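# Find the lighter check weight and set it on the red dish

## Task

Four check weights look alike, but one weighs less than the other three. Find it using the balance: its pointer sits over the white mark when both pans hold equal loads and tips toward the lighter pan otherwise. Place that weight lying flat on the red dish, and keep the other three weights off the dish. Everything except the weights and the dish must stay upright, and the balance must stay on the furniture it is on now.

## Robot and tools

ROBOTS. Three i2rt Big YAM arms, named arm1, arm2 and arm3, each with a two-finger gripper and a wrist camera aimed at the fingertips. Each hand reaches roughly 1.0 m from its joint 1 axis. Foot (base_link) poses in the scene frame, in metres and wxyz quaternions: arm1 at (-0.017, 1.211, 0.828), quat (0.030, -0.003, -0.002, -1.000), so it faces about -x. arm2 at (0.095, -0.011, 0.883), quat (0.025, -0.002, -0.007, 1.000), facing +x. arm3 at (-0.083, -1.202, 0.816), quat (0.086, 0.005, -0.002, 0.996), facing +x. Each foot faces along its own +x.

FRAME. One scene frame in metres: origin on the floor, +z up. The hand point lies between the finger pads, about 1 cm short of the tips. Fingers extend along the hand's +z; they open and close along its y. Printed hand positions can be off, more so at long reach. hand_target is the hand pose the current joint targets would give.

JOINTS (radians, absolute; tolerance for done in brackets). joint1_rad -2.879..2.879 [0.045], rotation about the foot, positive counter-clockwise seen from above, 0 = arm along foot +x. joint2_rad 0..3.141 [0.14], shoulder; 0 has the upper arm pointing back, near level; larger lifts it up then forward. joint3_rad 0..3.019 [0.09], elbow; 0 folded, larger opens. joint4_rad -1.692..1.57 [0.055], hand pitch, positive tips fingers up. joint5_rad -1.57..1.57 [0.03], sideways hand swing, positive toward the arm's right. joint6_rad -2.094..2.094 [0.035], hand roll, positive clockwise viewed from behind. gripper_m 0..0.093 [0.003], fingertip gap in metres; each pad pushes up to roughly 50-64 N, varying by gripper.

TOOL move. Arguments arm1, arm2, arm3 (one object per arm, each optional) and cameras. An arm's object may hold: joints, a dictionary of absolute targets keyed by the joint names above; target, a list of seven numbers [x, y, z, qw, qx, qy, qz], an absolute hand pose in the scene frame, reached along a straight line from hand_target; speed, the top hand speed in m/s, 0.002 to 0.5, default 0.25, with turning capped at twice that value in rad/s; min_time_s, 0.1 to 8 s, the shortest duration for that arm's joint motions. When target is used, joints may only contain gripper_m, otherwise the call is refused. All motions begin together; hand paths in one action finish together and stop after 10 s even if unfinished; an action lasts at most 15 s. Paths ignore obstacles and other arms. Hands trail their path, may drift, and may exceed speed, mostly near full stretch. Each control step clips the commanded pose to within 100 mm and 20 degrees of the measured hand, then uses damped IK, favouring position. Joint commands run at full joint speed and can swing the hand hard; a stretched, fast arm may overshoot by up to about 30 degrees. Omitted joints or arms may keep pushing toward earlier targets. cameras: a list of arm1_cam_wrist, arm2_cam_wrist, arm3_cam_wrist, room_a, room_b or all; [] for none; omitted means all for an empty move, none otherwise. An unknown name invalidates the call. A move with no action returns full state and images.

TOOL wait: seconds (0 to 10), plus cameras as in move. Sends nothing new. TOOL zoom_image: camera and region [x0, y0, x1, y1] in image pixels from the top-left, at most 504 by 504, only for a camera in the latest images. TOOL finished_scene: scene, this scene's number; irreversible; the goal must hold with robots idle. Later calls in the same reply go to the next scene.

RESULTS. move names the commanded robots; as last shown marks an uncommanded robot whose status lines read not commanded. pictures lists image order. Joint velocities are rad/s (gripper m/s) in joint_positions order; within noise means still. Joint torques are in joint order without gripper, positive toward larger angles, with per-unit offset and noise; readings 3 and 4 wrap at ±28 N m. off_target: at rest short of the target, maybe still pushing. A hand counts as done within 1 cm and 2 degrees. time_out is a stop: joints keep a target no farther than where they are, shown under on_its_own. joint command not followed or pose unreachable means a safety check withheld arm targets (a gripper target still runs); after not_followed a hand target is dropped. If a move or wait is refused or stopped, later move, wait and finished_scene calls in that reply are skipped. Small moves may not start.

GRIPPER. Free-air readings run up to 0.003 m wide. Squeezing a hard part, the reading lands from 0.005 m below to 0.002 m above its width. A target just under the contact reading grips lightly; about 0.005 m under holds full force; soft parts get crushed.

CAMERAS. Pinhole plus radial distortion, 672x504. room_a sits near (-2.04, 1.47, 2.16), room_b near (1.82, -0.65, 2.25); fixed cameras may have shifted a few degrees and millimetres. Wrist camera poses follow joint readings and update in each result.

SAFETY. Arms never stop on contact and can push hard. Robot-on-robot pressing, including closing a gripper on another arm's fingers, ends the scene; the clearance check may act too late and allows fingers, housings and cameras to meet. Never knock items to the floor or out of the work area; avoid drops, slams and hard hits. Loose objects may be nudged occasionally. The scene keeps running between calls, holding the last command. Motors heat under load, stretch or unreachable pushes: MOTOR HOT appears at 85 °C; at 100 °C the arm goes limp for 30-60 s (OVER-TEMPERATURE FAULT) and targets marked limit_stop_at_motor_heat must be resent. Heat carries into the next scene.

Each tool is called after "Request:" by a JSON object that holds its "api" and its "payload", one argument or row to a line.

## Session

Request:
{"api": "move", "payload": {
  "cameras": ["all"]
}}

Scene clock: 0.00 s.
Joint torques (N m): no reading
Heat: arm1: hottest joint2_rad 37 °C; arm2: hottest joint2_rad 31 °C; arm3: hottest joint2_rad 36 °C.
Joint velocities: within noise
arm1.joint_positions: joint1_rad=+0.463 joint2_rad=+0.615 joint3_rad=+1.490 joint4_rad=-1.383 joint5_rad=+0.276 joint6_rad=+0.395 gripper_m=+0.09396
arm1.joint_status: not commanded
arm1.hand: x=-0.2166 y=+1.1519 z=+1.4100 quat_wxyz=(-0.119, -0.855, +0.016, +0.505) (m; scene frame)
arm1.hand_target: x=-0.2136 y=+1.1537 z=+1.4227 quat_wxyz=(-0.125, -0.847, +0.018, +0.516) (m; scene frame)
arm1.hand_status: not commanded
arm2.joint_positions: joint1_rad=+0.482 joint2_rad=+0.585 joint3_rad=+1.357 joint4_rad=-1.462 joint5_rad=+0.227 joint6_rad=+0.023 gripper_m=+0.09396
arm2.joint_status: not commanded
arm2.hand: x=-0.1095 y=-0.0683 z=+1.3892 quat_wxyz=(-0.010, +0.891, +0.138, -0.433) (m; scene frame)
arm2.hand_target: x=-0.1075 y=-0.0675 z=+1.3999 quat_wxyz=(-0.007, +0.886, +0.136, -0.444) (m; scene frame)
arm2.hand_status: not commanded
arm3.joint_positions: joint1_rad=-0.065 joint2_rad=+0.649 joint3_rad=+1.390 joint4_rad=-1.161 joint5_rad=-0.034 joint6_rad=-0.702 gripper_m=+0.09396
arm3.joint_status: not commanded
arm3.hand: x=-0.3410 y=-1.1470 z=+1.3892 quat_wxyz=(-0.236, +0.811, +0.203, -0.495) (m; scene frame)
arm3.hand_target: x=-0.3379 y=-1.1478 z=+1.4003 quat_wxyz=(-0.241, +0.805, +0.201, -0.504) (m; scene frame)
arm3.hand_status: not commanded
pictures: arm1_cam_wrist, arm2_cam_wrist, arm3_cam_wrist, room_a, room_b

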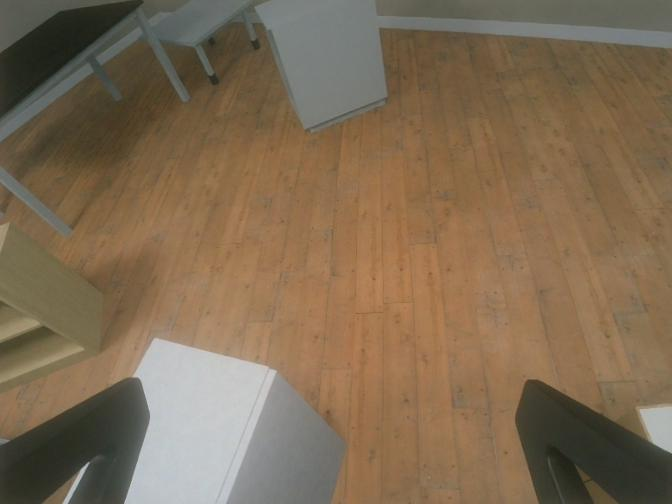

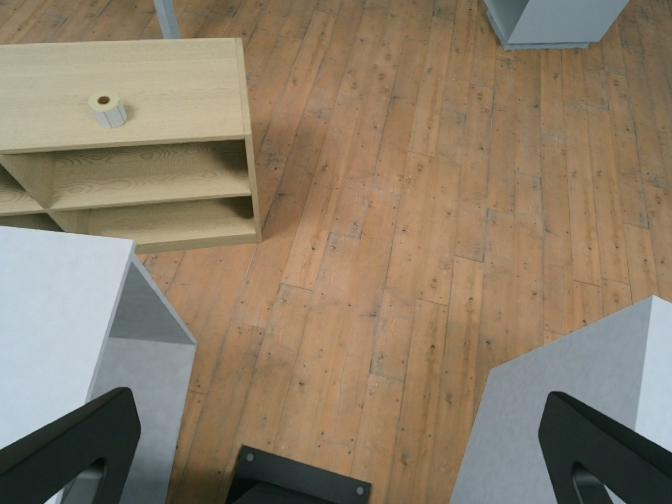

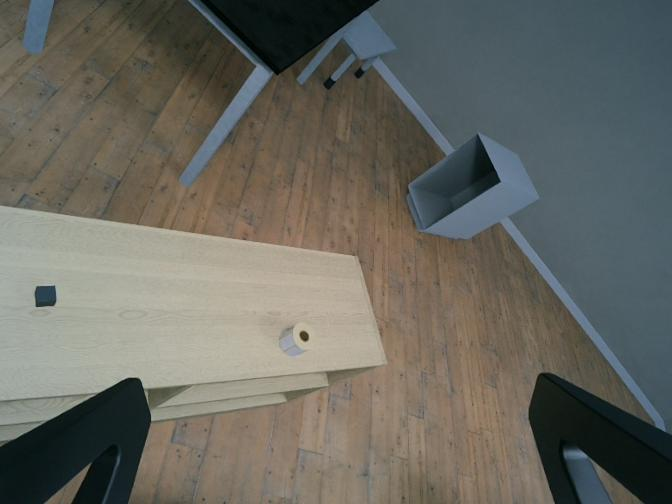

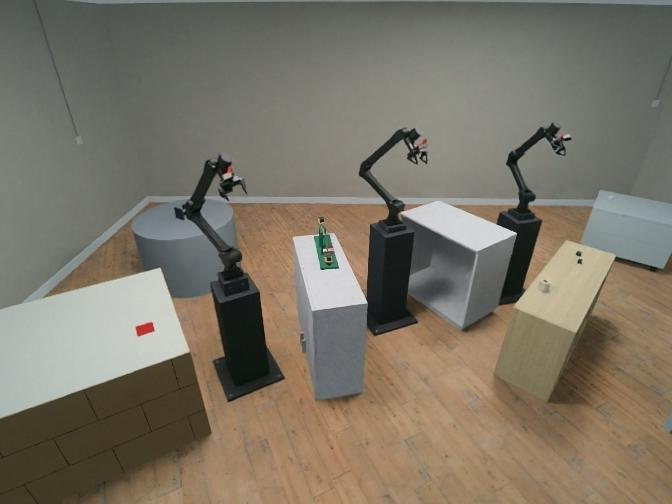

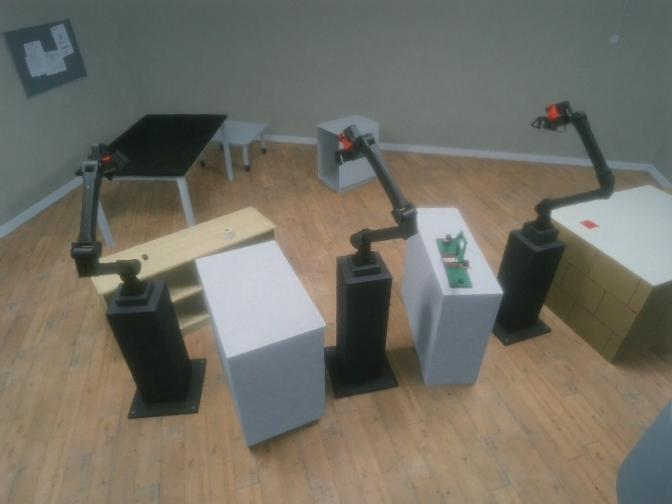

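Request:
{"api": "zoom_image", "payload": {
  "camera": "room_a",
  "region": [270, 200, 390, 290]
}}

Request:
{"api": "zoom_image", "payload": {
  "camera": "room_b",
  "region": [400, 210, 520, 300]
}}

Request:
{"api": "zoom_image", "payload": {
  "camera": "room_a",
  "region": [510, 220, 630, 310]
}}

Request:
{"api": "zoom_image", "payload": {
  "camera": "room_b",
  "region": [90, 200, 290, 350]
}}

Request:
{"api": "zoom_image", "payload": {
  "camera": "room_a",
  "region": [80, 280, 240, 400]
}}

Request:
{"api": "zoom_image", "payload": {
  "camera": "arm3_cam_wrist",
  "region": [0, 200, 400, 450]
}}

Scaled by 4.200 from the camera's image (finer frame: 960x720).

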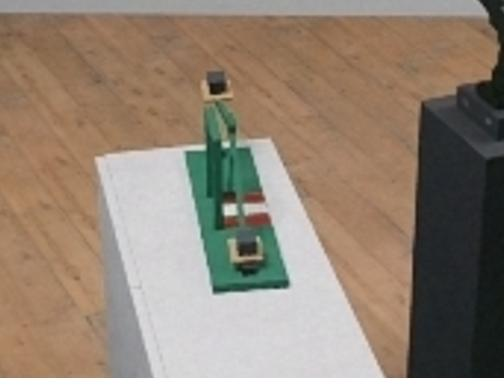

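Scaled by 4.200 from the camera's image (finer frame: 960x720).

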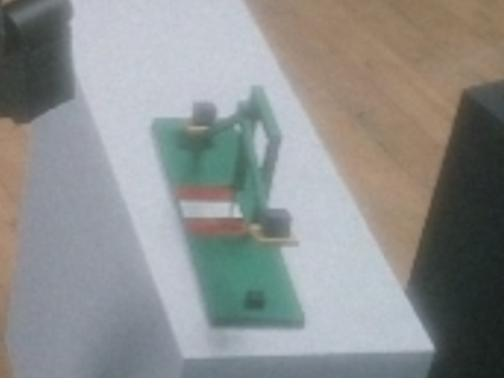

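Scaled by 4.200 from the camera's image (finer frame: 960x720).

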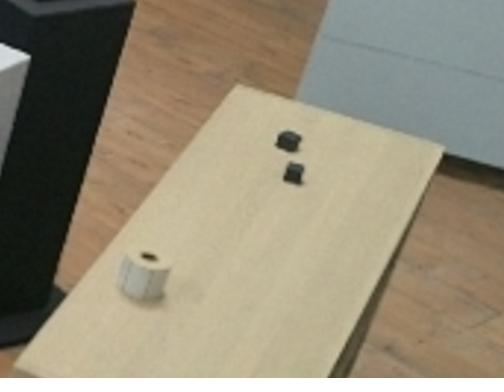

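Scaled by 2.520 from the camera's image (finer frame: 960x720).

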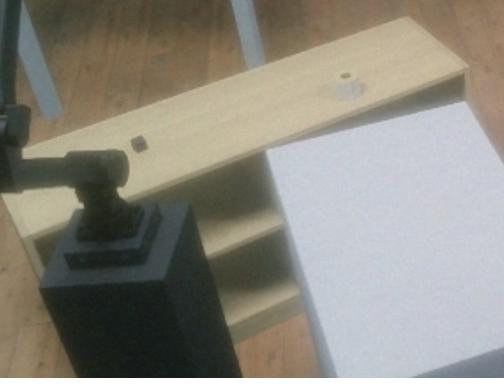

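Scaled by 3.150 from the camera's image (finer frame: 960x720).

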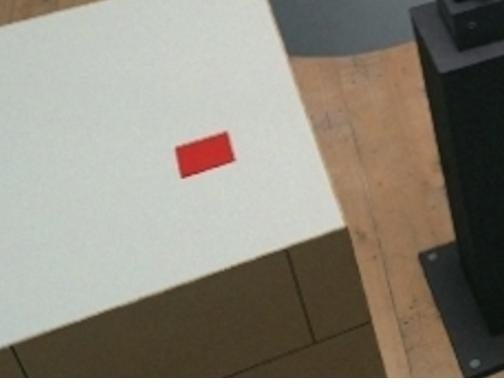

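Scaled by 1.260 from the camera's image (finer frame: 960x720).

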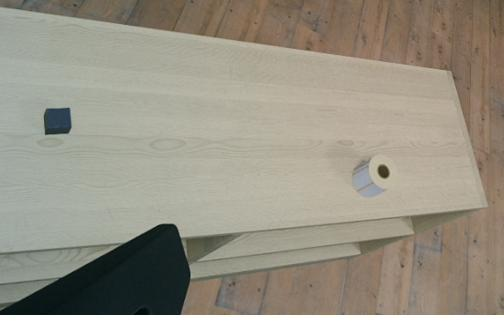

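Request:
{"api": "move", "payload": {
  "arm1": {"joints":{"joint1_rad":-1.48}},
  "arm2": {"joints":{"joint1_rad":-1.1}},
  "arm3": {"joints":{"joint1_rad":0.5}},
  "cameras": ["arm1_cam_wrist","arm2_cam_wrist","arm3_cam_wrist"]
}}

Scene clock: 4.37 s.
Joint torques (N m): arm1=[-1.55 2.67 10.02 1.95 0.14 -0.09] | arm2=[0.85 2.55 10.65 1.91 0.08 0.1] | arm3=[-0.56 0.38 8.66 2.06 0.02 0]
Heat: arm1: hottest joint2_rad 37 °C; arm2: hottest joint2_rad 31 °C; arm3: hottest joint2_rad 36 °C.
move: arm1 done; arm2 done; arm3 done
Joint velocities: within noise
arm1.joint_positions: joint1_rad=-1.466 joint2_rad=+0.615 joint3_rad=+1.490 joint4_rad=-1.383 joint5_rad=+0.276 joint6_rad=+0.395 gripper_m=+0.09397
arm1.joint_status: all done
arm1.hand: x=+0.0001 y=+1.4269 z=+1.4072 quat_wxyz=(+0.343, -0.476, +0.715, +0.382)
arm1.hand_target: x=+0.0037 y=+1.4234 z=+1.4199 quat_wxyz=(+0.351, -0.464, +0.713, +0.391)
arm1.hand_status: not commanded
arm2.joint_positions: joint1_rad=-1.088 joint2_rad=+0.585 joint3_rad=+1.357 joint4_rad=-1.462 joint5_rad=+0.226 joint6_rad=+0.023 gripper_m=+0.09397
arm2.joint_status: all done
arm2.hand: x=+0.0432 y=+0.1842 z=+1.3934 quat_wxyz=(-0.317, +0.723, -0.530, -0.308)
arm2.hand_target: x=+0.0465 y=+0.1827 z=+1.4041 quat_wxyz=(-0.324, +0.715, -0.533, -0.316)
arm2.hand_status: not commanded
arm3.joint_positions: joint1_rad=+0.493 joint2_rad=+0.649 joint3_rad=+1.390 joint4_rad=-1.161 joint5_rad=-0.034 joint6_rad=-0.702 gripper_m=+0.09396
arm3.joint_status: all done
arm3.hand: x=-0.3317 y=-1.2952 z=+1.3883 quat_wxyz=(-0.093, +0.724, +0.420, -0.539)
arm3.hand_target: x=-0.3281 y=-1.2958 z=+1.3994 quat_wxyz=(-0.093, +0.717, +0.419, -0.549)
arm3.hand_status: not commanded
arm1_cam_wrist: T_world_to_cam=[[0.94288, -0.26048, -0.20767, 0.66289], [-0.33304, -0.75225, -0.56852, 1.91284], [-0.00813, 0.6052, -0.79603, 0.34711]] pos_world=[0.01484, 1.40153, 1.50145]
arm2_cam_wrist: T_world_to_cam=[[0.95792, 0.25686, 0.1281, -0.26635], [0.28682, -0.83949, -0.4615, 0.82693], [-0.011, 0.47883, -0.87784, 1.2244]] pos_world=[0.03143, 0.17633, 1.49058]
arm3_cam_wrist: T_world_to_cam=[[-0.51154, 0.64948, 0.56259, -0.10667], [0.43016, 0.76035, -0.48666, 1.84003], [-0.74383, -0.00694, -0.66833, 0.76363]] pos_world=[-0.27806, -1.32448, 1.46583]

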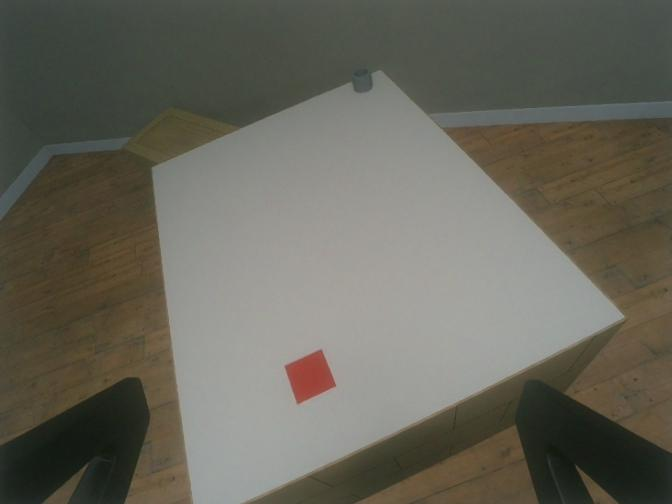

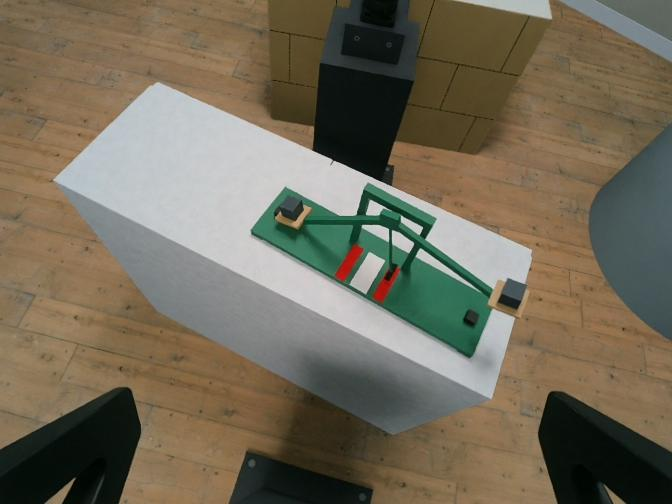

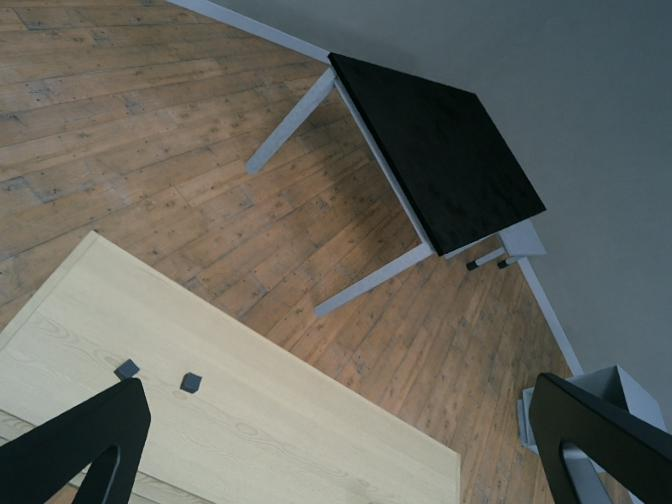

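Request:
{"api": "zoom_image", "payload": {
  "camera": "arm2_cam_wrist",
  "region": [230, 160, 550, 400]
}}

Scaled by 1.575 from the camera's image (finer frame: 960x720).

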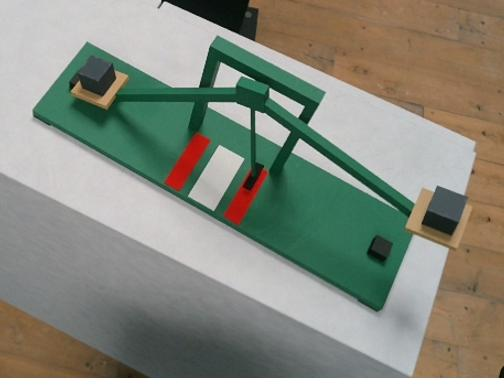

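Request:
{"api": "move", "payload": {
  "arm1": {"joints":{"joint1_rad":1.99,"joint5_rad":0,"joint2_rad":1.0,"joint3_rad":1.6,"gripper_m":0.075}}
}}

Request:
{"api": "move", "payload": {
  "arm1": {"target":[0.294,0.52,1.08,0,0.1,0.995,0],"speed":0.3},
  "cameras": ["arm1_cam_wrist","arm2_cam_wrist","room_b"]
}}

Scene clock: 8.63 s.
Joint torques (N m): arm1=[0.38 -4.13 12.42 1.69 0.08 -0.12] | arm2=[0.67 2.55 10.63 1.94 0.09 0.11] | arm3=[-0.62 0.44 8.68 2.06 0.02 0]
Heat: arm1: hottest joint2_rad 37 °C; arm2: hottest joint2_rad 31 °C; arm3: hottest joint2_rad 36 °C.
move: arm1 done
Joint velocities: within noise
arm1.joint_positions: joint1_rad=+1.975 joint2_rad=+1.015 joint3_rad=+1.567 joint4_rad=-1.383 joint5_rad=+0.000 joint6_rad=+0.395 gripper_m=+0.07510
arm1.joint_status: all done
arm1.hand: x=+0.1532 y=+0.8809 z=+1.3340 quat_wxyz=(-0.338, -0.635, -0.683, +0.130)
arm1.hand_target: x=+0.1554 y=+0.8887 z=+1.3564 quat_wxyz=(-0.363, -0.623, -0.680, +0.136)
arm1.hand_status: not commanded
arm2, arm3: as last shown
pictures: none

Scene clock: 12.17 s.
Joint torques (N m): arm1=[0.56 -17.96 14.31 0.4 0.08 -0.23] | arm2=[0.62 2.43 10.66 1.98 0.09 0.11] | arm3=[-0.56 0.38 8.65 2.03 0.02 0.01]
Heat: arm1: hottest joint2_rad 37 °C; arm2: hottest joint2_rad 31 °C; arm3: hottest joint2_rad 36 °C.
move: arm1 off_target
Joint velocities: within noise
arm1.joint_positions: joint1_rad=+1.914 joint2_rad=+2.361 joint3_rad=+2.701 joint4_rad=-1.694 joint5_rad=-0.012 joint6_rad=-0.933 gripper_m=+0.07510
arm1.joint_status: not commanded
arm1.hand: x=+0.2820 y=+0.5217 z=+1.0637 quat_wxyz=(-0.056, -0.115, -0.987, +0.094)
arm1.hand_target: x=+0.2932 y=+0.5214 z=+1.0794 quat_wxyz=(-0.064, -0.100, -0.987, +0.111)
arm1.hand_status: off_target (0.020 m and 12.7 deg from the pose sent, 0.463 m and 84.1 deg at the start; a joint's target at an end of its range on 42 of 106 steps)
arm2, arm3: as last shown
arm1_cam_wrist: T_world_to_cam=[[-0.22942, -0.9561, 0.18232, 0.36861], [-0.91307, 0.27629, 0.29994, -0.1662], [-0.33715, -0.09765, -0.93637, 1.2326]] pos_world=[0.34838, 0.51872, 1.13682]
arm2_cam_wrist: T_world_to_cam=[[0.95792, 0.25686, 0.1281, -0.26635], [0.28682, -0.83949, -0.4615, 0.82693], [-0.011, 0.47883, -0.87784, 1.2244]] pos_world=[0.03143, 0.17633, 1.49058]

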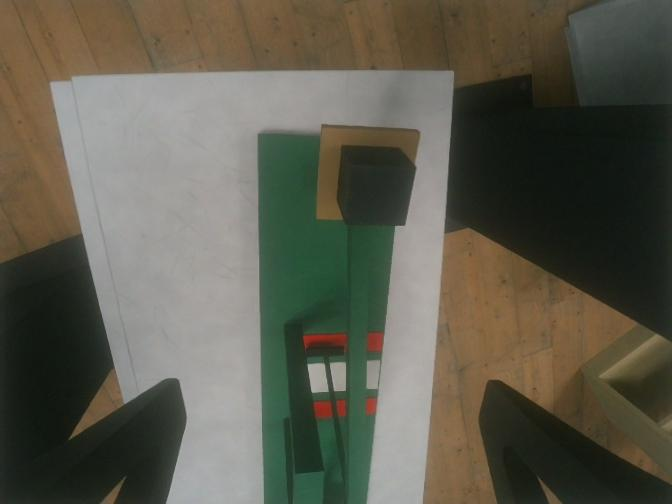

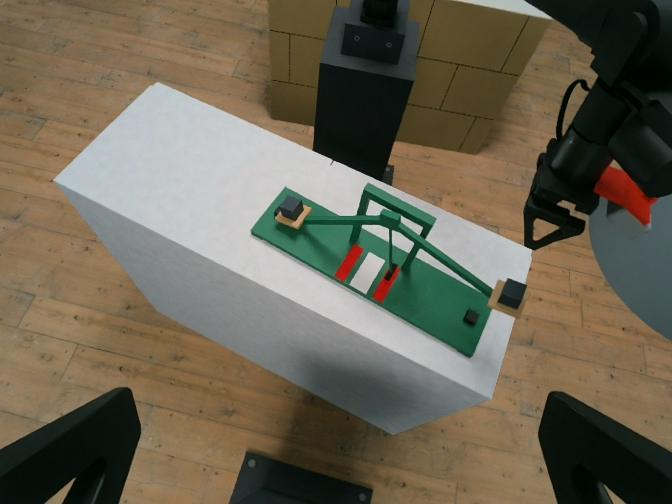

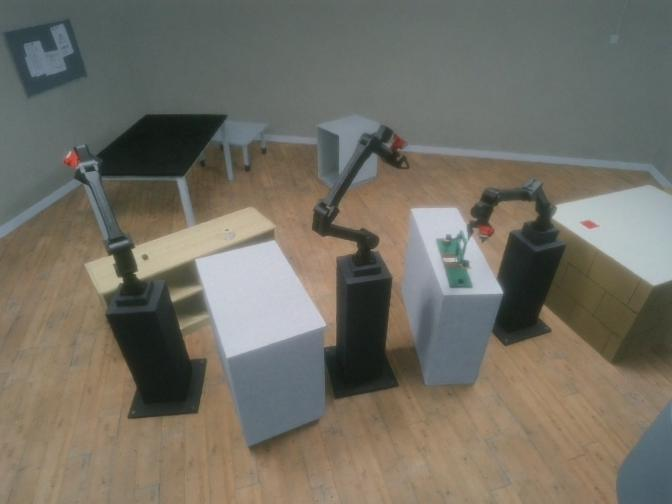

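Request:
{"api": "move", "payload": {
  "arm1": {"target":[0.306,0.467,1.03,0,0.1,0.995,0],"speed":0.2},
  "cameras": ["arm1_cam_wrist","arm2_cam_wrist","room_b"]
}}

Request:
{"api": "zoom_image", "payload": {
  "camera": "room_b",
  "region": [400, 180, 520, 300]
}}

Request:
{"api": "zoom_image", "payload": {
  "camera": "arm2_cam_wrist",
  "region": [380, 130, 620, 370]
}}

Scene clock: 14.27 s.
Joint torques (N m): arm1=[-0.21 -19.84 14.41 1.33 0.05 -0.24] | arm2=[0.67 2.55 10.67 1.89 0.08 0.11] | arm3=[-0.73 0.5 8.66 2.02 0.02 0.01]
Heat: arm1: hottest joint2_rad 38 °C; arm2: hottest joint2_rad 31 °C; arm3: hottest joint2_rad 36 °C.
move: arm1 off_target
Joint velocities: within noise
arm1.joint_positions: joint1_rad=+1.914 joint2_rad=+2.537 joint3_rad=+2.874 joint4_rad=-1.631 joint5_rad=-0.012 joint6_rad=-0.945 gripper_m=+0.07510
arm1.joint_status: not commanded
arm1.hand: x=+0.3006 y=+0.4772 z=+1.0077 quat_wxyz=(-0.070, -0.108, -0.984, +0.120)
arm1.hand_target: x=+0.3048 y=+0.4694 z=+1.0296 quat_wxyz=(-0.084, -0.100, -0.980, +0.149)
arm1.hand_status: off_target (0.025 m and 16.0 deg from the pose sent, 0.069 m and 12.6 deg at the start; a joint's target at an end of its range on 43 of 44 steps)
arm2, arm3: as last shown
arm1_cam_wrist: T_world_to_cam=[[-0.22199, -0.94717, 0.2315, 0.28447], [-0.92245, 0.28094, 0.26487, -0.08427], [-0.31591, -0.15475, -0.93608, 1.20265]] pos_world=[0.36535, 0.47922, 1.08224]
arm2_cam_wrist: T_world_to_cam=[[0.95792, 0.25686, 0.1281, -0.26635], [0.28682, -0.83949, -0.4615, 0.82693], [-0.011, 0.47883, -0.87784, 1.2244]] pos_world=[0.03143, 0.17633, 1.49058]

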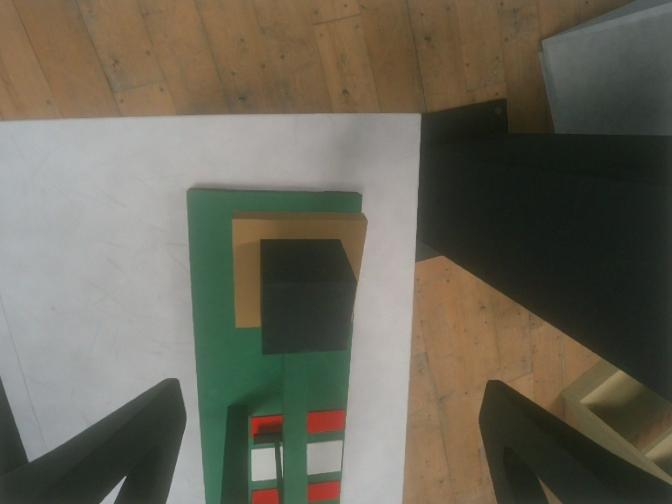

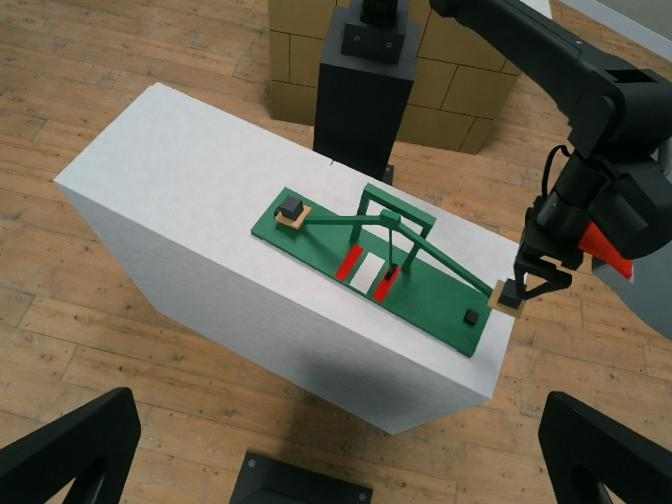

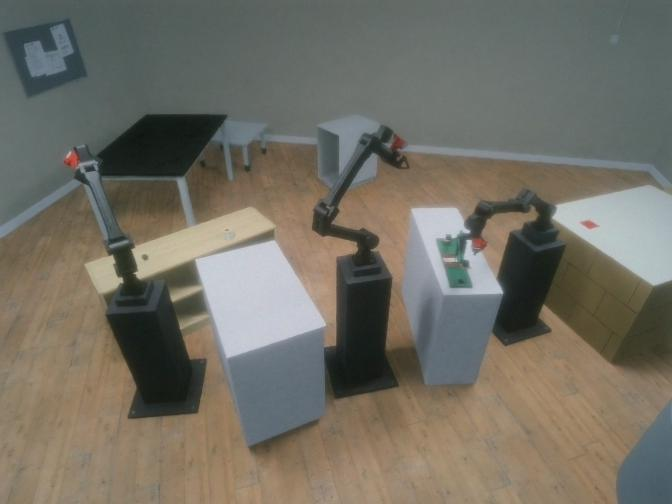

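Scaled by 4.200 from the camera's image (finer frame: 960x720).

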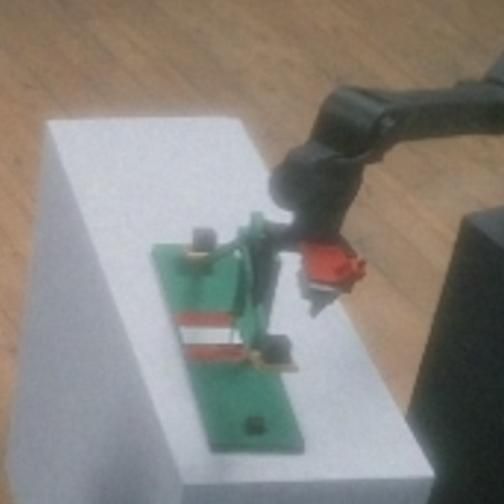

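Scaled by 2.100 from the camera's image (finer frame: 960x720).

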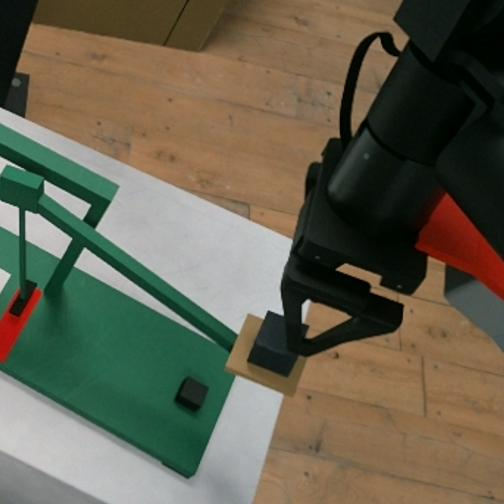

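Request:
{"api": "move", "payload": {
  "arm1": {"target":[0.300,0.471,0.98,0,0.1,0.995,0],"speed":0.15},
  "cameras": ["arm1_cam_wrist","arm2_cam_wrist"]
}}

Request:
{"api": "zoom_image", "payload": {
  "camera": "arm2_cam_wrist",
  "region": [440, 190, 600, 350]
}}

Scene clock: 16.93 s.
Joint torques (N m): arm1=[-0.56 -19.08 14.32 0.24 0.06 -0.23] | arm2=[0.44 2.55 10.67 1.85 0.08 0.1] | arm3=[-0.67 0.26 8.66 2.06 0.03 0]
Heat: arm1: hottest joint2_rad 38 °C; arm2: hottest joint3_rad 32 °C; arm3: hottest joint2_rad 36 °C.
move: arm1 off_target
Joint velocities: within noise
arm1.joint_positions: joint1_rad=+1.914 joint2_rad=+2.585 joint3_rad=+2.874 joint4_rad=-1.644 joint5_rad=-0.012 joint6_rad=-0.951 gripper_m=+0.07510
arm1.joint_status: not commanded
arm1.hand: x=+0.2997 y=+0.4785 z=+0.9689 quat_wxyz=(-0.055, -0.106, -0.988, +0.094)
arm1.hand_target: x=+0.2992 y=+0.4726 z=+0.9795 quat_wxyz=(-0.061, -0.100, -0.987, +0.108)
arm1.hand_status: off_target (0.013 m and 12.5 deg from the pose sent, 0.029 m and 16.0 deg at the start; a joint's target at an end of its range on 49 of 51 steps)
arm2, arm3: as last shown
arm1_cam_wrist: T_world_to_cam=[[-0.21187, -0.95988, 0.18368, 0.34387], [-0.91659, 0.26038, 0.30342, -0.1045], [-0.33907, -0.10407, -0.93499, 1.14789]] pos_world=[0.36629, 0.47674, 1.04181]
arm2_cam_wrist: T_world_to_cam=[[0.95792, 0.25686, 0.1281, -0.26635], [0.28682, -0.83949, -0.4615, 0.82693], [-0.011, 0.47883, -0.87784, 1.2244]] pos_world=[0.03143, 0.17633, 1.49058]

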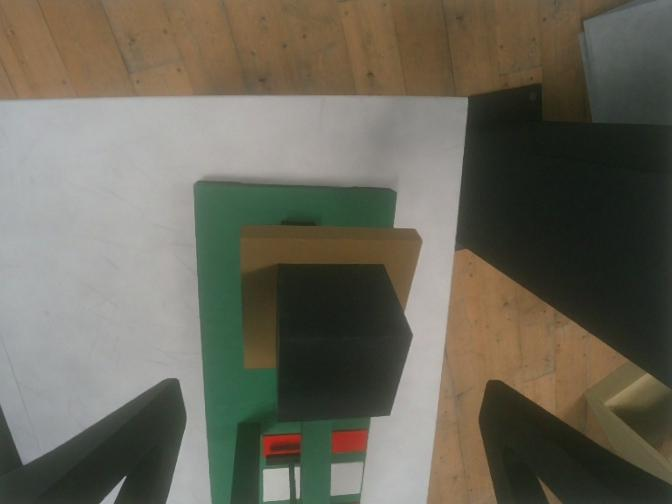

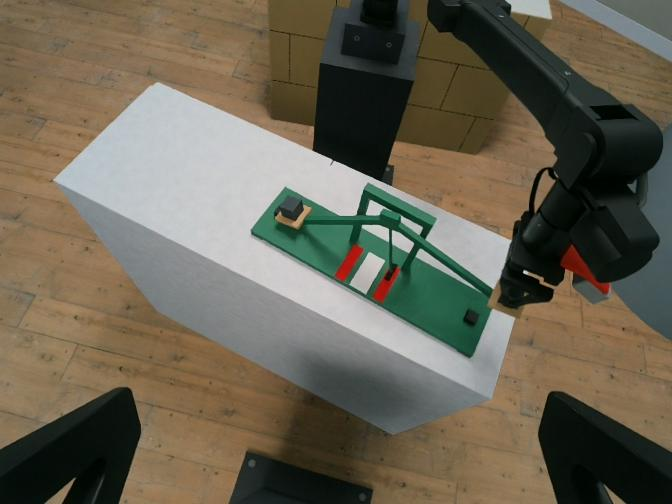

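Scaled by 3.150 from the camera's image (finer frame: 960x720).

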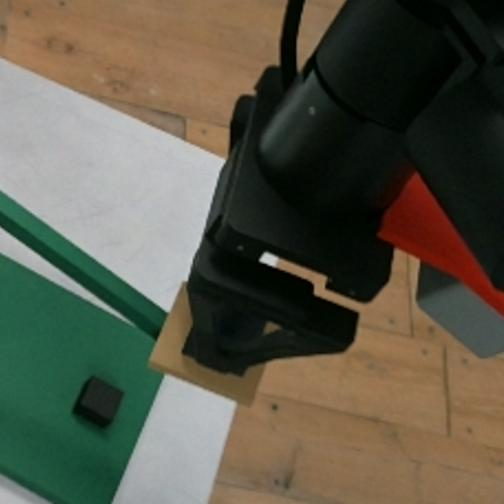

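Request:
{"api": "move", "payload": {
  "arm1": {"target":[0.297,0.467,0.947,0,0.1,0.995,0],"speed":0.1},
  "cameras": ["arm1_cam_wrist","room_a","room_b"]
}}

Request:
{"api": "zoom_image", "payload": {
  "camera": "room_b",
  "region": [430, 220, 520, 300]
}}

Request:
{"api": "zoom_image", "payload": {
  "camera": "room_a",
  "region": [290, 200, 350, 260]
}}

Scene clock: 19.20 s.
Joint torques (N m): arm1=[-1.73 -19.14 14.35 0.75 0.08 -0.21] | arm2=[0.62 2.84 10.63 1.95 0.08 0.11] | arm3=[-0.62 0.44 8.66 2.02 0.01 0]
Heat: arm1: hottest joint2_rad 39 °C; arm2: hottest joint3_rad 32 °C; arm3: hottest joint2_rad 36 °C.
move: arm1 off_target
Joint velocities: within noise
arm1.joint_positions: joint1_rad=+1.914 joint2_rad=+2.628 joint3_rad=+2.874 joint4_rad=-1.646 joint5_rad=-0.012 joint6_rad=-0.957 gripper_m=+0.07510
arm1.joint_status: not commanded
arm1.hand: x=+0.2991 y=+0.4791 z=+0.9360 quat_wxyz=(-0.044, -0.104, -0.991, +0.075)
arm1.hand_target: x=+0.2960 y=+0.4689 z=+0.9467 quat_wxyz=(-0.052, -0.100, -0.989, +0.094)
arm1.hand_status: off_target (0.017 m and 9.9 deg from the pose sent, 0.025 m and 12.5 deg at the start; a joint's target at an end of its range on 51 of 54 steps)
arm2, arm3: as last shown
arm1_cam_wrist: T_world_to_cam=[[-0.20411, -0.96758, 0.14873, 0.38448], [-0.91201, 0.24316, 0.33031, -0.11342], [-0.35577, -0.06823, -0.93208, 1.10206]] pos_world=[0.36712, 0.47479, 1.00749]

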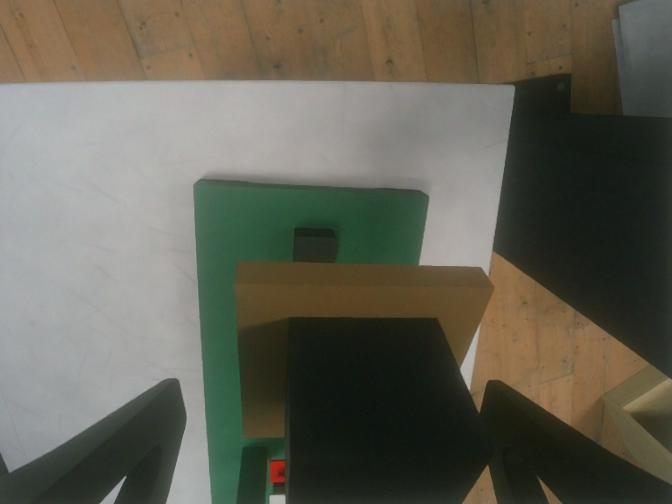

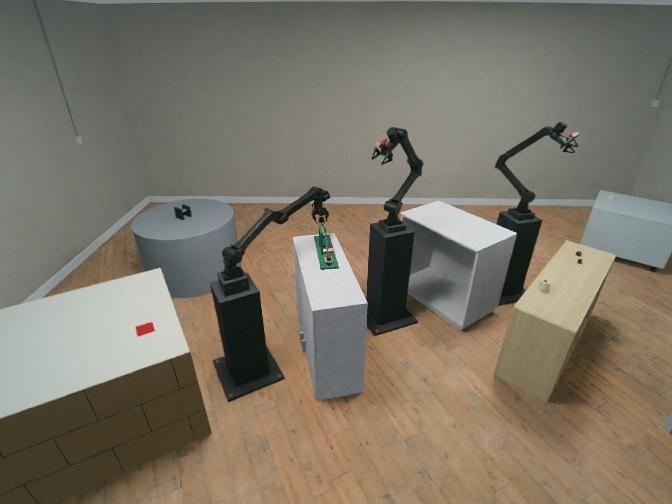

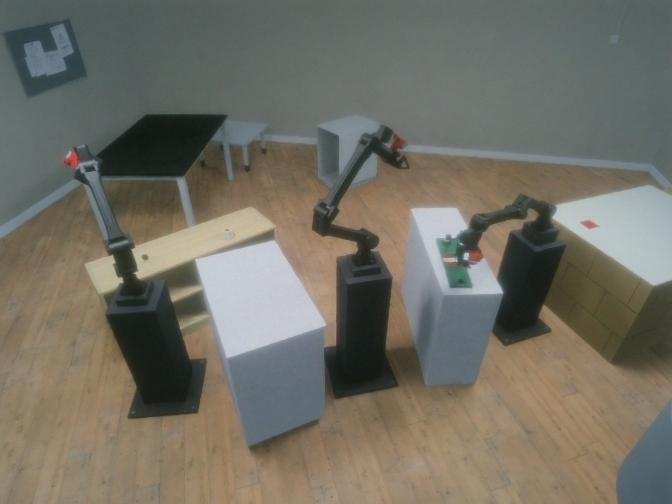

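Scaled by 5.600 from the camera's image (finer frame: 960x720).

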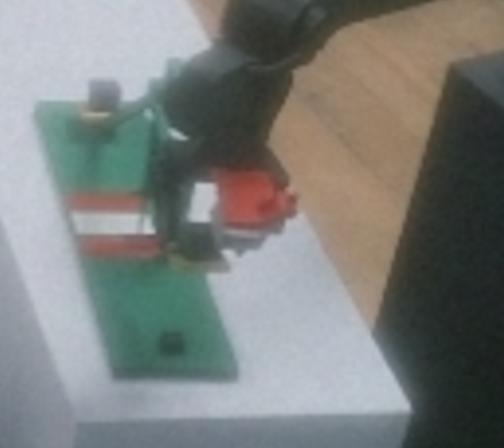

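Scaled by 8.400 from the camera's image (finer frame: 960x720).

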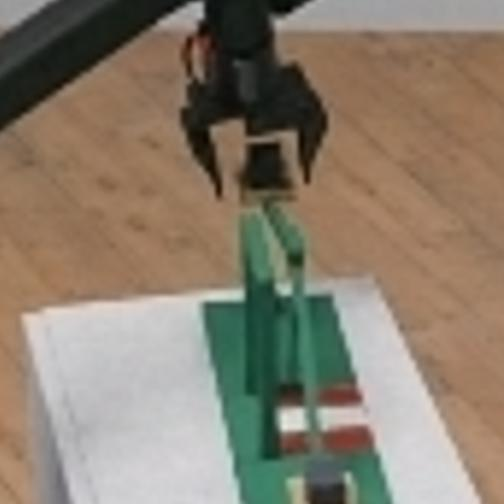

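Request:
{"api": "move", "payload": {
  "arm1": {"target":[0.286,0.456,0.943,0,0.1,0.995,0],"speed":0.1},
  "cameras": ["arm1_cam_wrist","room_a"]
}}

Request:
{"api": "zoom_image", "payload": {
  "camera": "room_a",
  "region": [290, 200, 350, 260]
}}

Scene clock: 21.33 s.
Joint torques (N m): arm1=[-1.14 -18.78 14.53 1.2 0.06 -0.23] | arm2=[0.62 2.55 10.7 1.92 0.11 0.09] | arm3=[-0.56 0.44 8.65 2.04 0.02 0.01]
Heat: arm1: hottest joint2_rad 39 °C; arm2: hottest joint3_rad 32 °C; arm3: hottest joint2_rad 36 °C.
move: arm1 off_target
Joint velocities: within noise
arm1.joint_positions: joint1_rad=+1.901 joint2_rad=+2.632 joint3_rad=+2.874 joint4_rad=-1.631 joint5_rad=-0.012 joint6_rad=-0.974 gripper_m=+0.07510
arm1.joint_status: not commanded
arm1.hand: x=+0.2909 y=+0.4719 z=+0.9331 quat_wxyz=(-0.045, -0.101, -0.991, +0.080)
arm1.hand_target: x=+0.2850 y=+0.4582 z=+0.9428 quat_wxyz=(-0.055, -0.100, -0.988, +0.102)
arm1.hand_status: off_target (0.019 m and 10.5 deg from the pose sent, 0.028 m and 9.9 deg at the start; a joint's target at an end of its range on 46 of 48 steps)
arm2, arm3: as last shown
arm1_cam_wrist: T_world_to_cam=[[-0.20048, -0.96678, 0.15859, 0.36563], [-0.91332, 0.243, 0.32679, -0.11451], [-0.35447, -0.07933, -0.9317, 1.10052]] pos_world=[0.35881, 0.46861, 1.00479]

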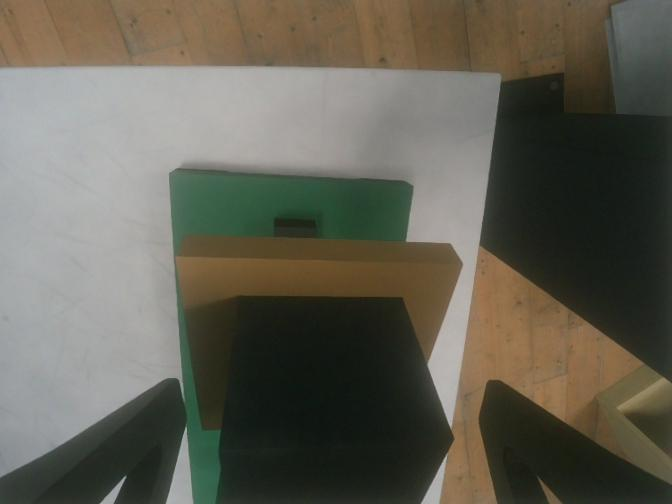

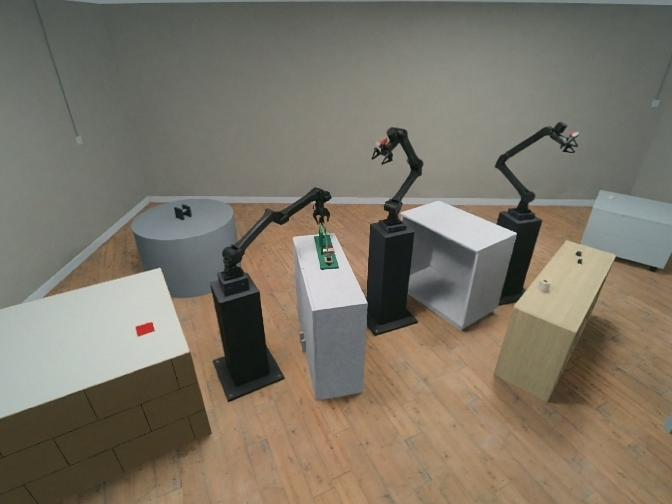

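Scaled by 8.400 from the camera's image (finer frame: 960x720).

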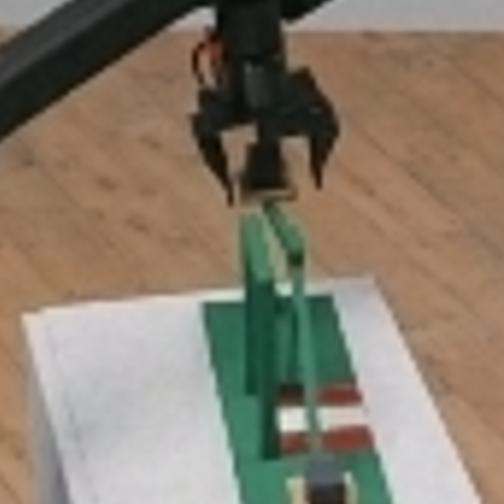

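Request:
{"api": "move", "payload": {
  "arm1": {"joints":{"gripper_m":0.028}},
  "cameras": ["arm1_cam_wrist"]
}}

Scene clock: 22.23 s.
Joint torques (N m): arm1=[-1.67 -19.02 14.32 2.29 0.32 -0.19] | arm2=[0.67 2.78 10.65 1.92 0.08 0.11] | arm3=[-0.67 0.5 8.65 2.06 0.01 0.01]
Heat: arm1: hottest joint2_rad 39 °C; arm2: hottest joint3_rad 33 °C; arm3: hottest joint2_rad 36 °C.
move: arm1 done
Joint velocities: within noise
arm1.joint_positions: joint1_rad=+1.903 joint2_rad=+2.633 joint3_rad=+2.874 joint4_rad=-1.661 joint5_rad=-0.019 joint6_rad=-0.976 gripper_m=+0.03082
arm1.joint_status: all done
arm1.hand: x=+0.2906 y=+0.4797 z=+0.9310 quat_wxyz=(-0.041, -0.099, -0.992, +0.064)
arm1.hand_target: x=+0.2850 y=+0.4582 z=+0.9429 quat_wxyz=(-0.055, -0.100, -0.988, +0.103)
arm1.hand_status: not commanded
arm2, arm3: as last shown
arm1_cam_wrist: T_world_to_cam=[[-0.19431, -0.97235, 0.12957, 0.40136], [-0.91276, 0.2276, 0.33922, -0.12028], [-0.35933, -0.05235, -0.93174, 1.08762]] pos_world=[0.35902, 0.47457, 1.00218]

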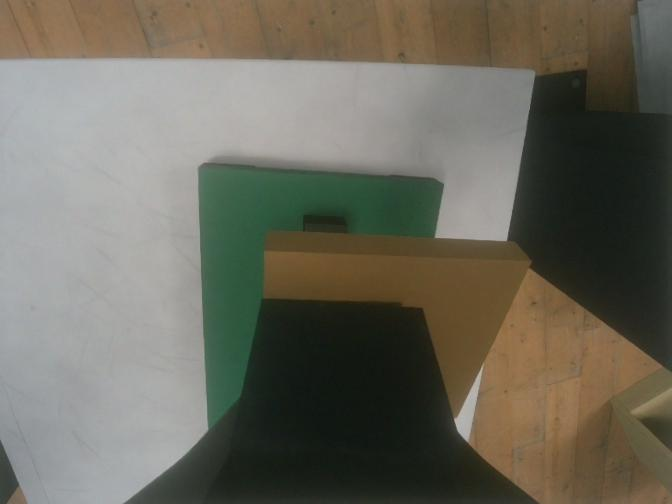

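Request:
{"api": "move", "payload": {
  "arm1": {"target":[0.288,0.468,1.08,0,0.1,0.995,0],"speed":0.15}
}}

Request:
{"api": "move", "payload": {
  "arm1": {"joints":{"joint1_rad":-1.4,"joint2_rad":1.7,"joint3_rad":1.75,"joint4_rad":-1.6,"joint5_rad":0,"joint6_rad":0},"min_time_s":3},
  "cameras": ["all"]
}}

Scene clock: 24.67 s.
Joint torques (N m): arm1=[-2.2 -21.83 14.04 1.42 0.02 -0.15] | arm2=[0.62 2.67 10.69 1.92 0.09 0.1] | arm3=[-0.67 0.44 8.66 2.03 0.02 0.01]
Heat: arm1: hottest joint3_rad 40 °C; arm2: hottest joint3_rad 33 °C; arm3: hottest joint2_rad 36 °C.
move: arm1 off_target
Joint velocities: within noise
arm1.joint_positions: joint1_rad=+1.906 joint2_rad=+2.506 joint3_rad=+2.877 joint4_rad=-1.648 joint5_rad=-0.012 joint6_rad=-0.976 gripper_m=+0.03072
arm1.joint_status: not commanded
arm1.hand: x=+0.2921 y=+0.4796 z=+1.0312 quat_wxyz=(-0.071, -0.097, -0.984, +0.129)
arm1.hand_target: x=+0.2864 y=+0.4721 z=+1.0792 quat_wxyz=(-0.093, -0.099, -0.976, +0.172)
arm1.hand_status: off_target (0.050 m and 16.9 deg from the pose sent, 0.149 m and 8.8 deg at the start; pose on its path clipped on 15 of 63 steps; a joint's target at an end of its range on 61 of 63 steps)
arm2.joint_positions: joint1_rad=-1.088 joint2_rad=+0.585 joint3_rad=+1.357 joint4_rad=-1.462 joint5_rad=+0.226 joint6_rad=+0.023 gripper_m=+0.09397
arm2.joint_status: not commanded
arm2.hand: x=+0.0432 y=+0.1842 z=+1.3934 quat_wxyz=(-0.317, +0.723, -0.530, -0.308)
arm2.hand_target: x=+0.0465 y=+0.1827 z=+1.4041 quat_wxyz=(-0.324, +0.715, -0.533, -0.316)
arm2.hand_status: not commanded
arm3.joint_positions: joint1_rad=+0.493 joint2_rad=+0.649 joint3_rad=+1.390 joint4_rad=-1.161 joint5_rad=-0.034 joint6_rad=-0.702 gripper_m=+0.09396
arm3.joint_status: not commanded
arm3.hand: x=-0.3317 y=-1.2952 z=+1.3883 quat_wxyz=(-0.093, +0.724, +0.420, -0.539)
arm3.hand_target: x=-0.3281 y=-1.2958 z=+1.3994 quat_wxyz=(-0.093, +0.717, +0.419, -0.549)
arm3.hand_status: not commanded
pictures: none

Scene clock: 28.40 s.
Joint torques (N m): arm1=[0.15 -14.62 10.67 0.66 0.01 0.01] | arm2=[0.73 2.32 10.63 1.89 0.08 0.09] | arm3=[-0.73 0.38 8.65 2.03 0.02 0]
Heat: arm1: hottest joint3_rad 41 °C; arm2: hottest joint3_rad 33 °C; arm3: hottest joint2_rad 36 °C.
move: arm1 done
Joint velocities: within noise
arm1.joint_positions: joint1_rad=-1.408 joint2_rad=+1.730 joint3_rad=+1.738 joint4_rad=-1.608 joint5_rad=+0.001 joint6_rad=-0.015 gripper_m=+0.03072
arm1.joint_status: all done
arm1.hand: x=-0.1307 y=+1.7234 z=+1.0752 quat_wxyz=(-0.013, -0.786, +0.618, -0.011)
arm1.hand_target: x=-0.1349 y=+1.7234 z=+1.0951 quat_wxyz=(+0.003, -0.784, +0.621, +0.009)
arm1.hand_status: not commanded
arm2, arm3: as last shown
pictures: arm1_cam_wrist, arm2_cam_wrist, arm3_cam_wrist, room_a, room_b
arm1_cam_wrist: T_world_to_cam=[[0.96953, 0.24497, 0.00213, -0.29867], [0.2168, -0.86202, 0.45816, 1.06078], [0.11407, -0.44374, -0.88886, 1.82589]] pos_world=[-0.14869, 1.7978, 1.1376]
arm2_cam_wrist: T_world_to_cam=[[0.95792, 0.25686, 0.1281, -0.26635], [0.28682, -0.83949, -0.4615, 0.82693], [-0.011, 0.47883, -0.87784, 1.2244]] pos_world=[0.03143, 0.17633, 1.49058]
arm3_cam_wrist: T_world_to_cam=[[-0.51154, 0.64948, 0.56259, -0.10667], [0.43016, 0.76035, -0.48666, 1.84003], [-0.74383, -0.00694, -0.66833, 0.76363]] pos_world=[-0.27806, -1.32448, 1.46583]

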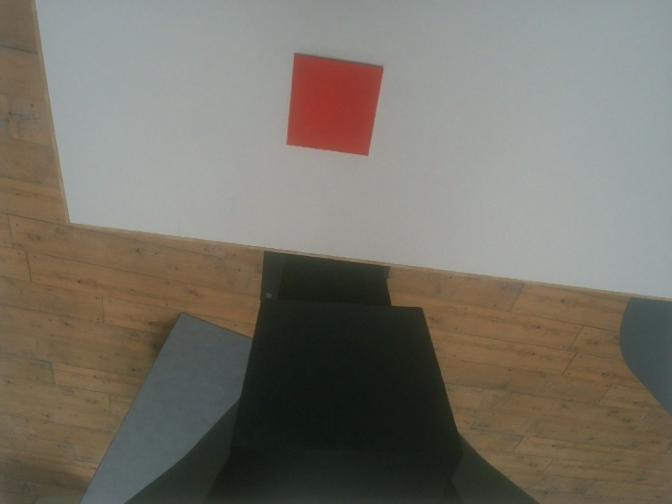

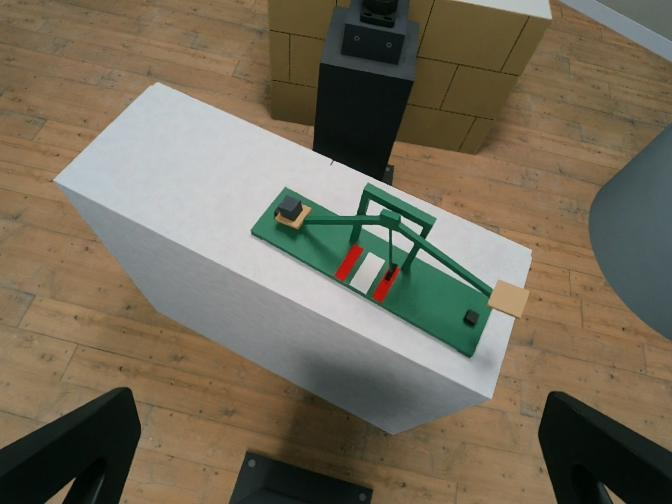

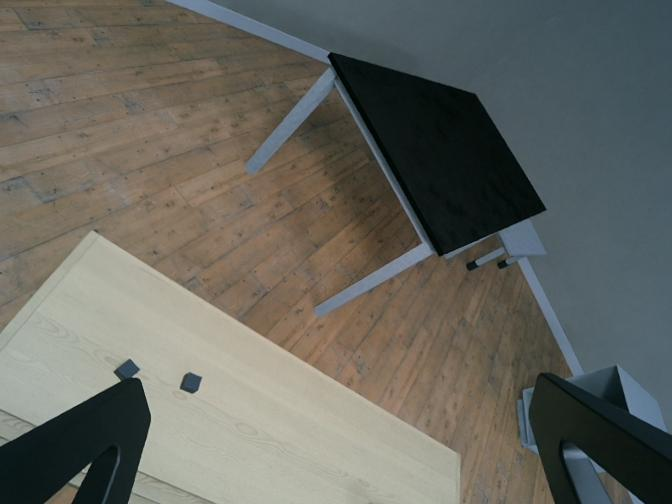

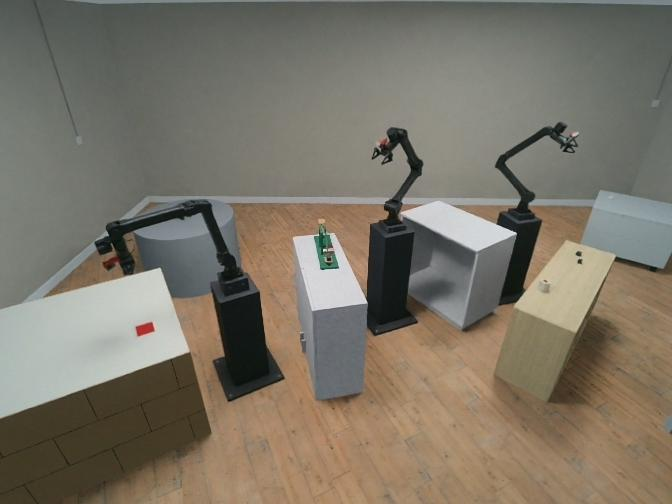

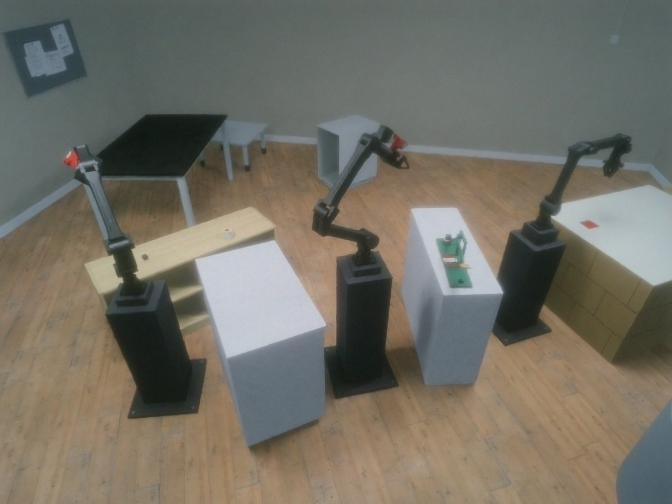

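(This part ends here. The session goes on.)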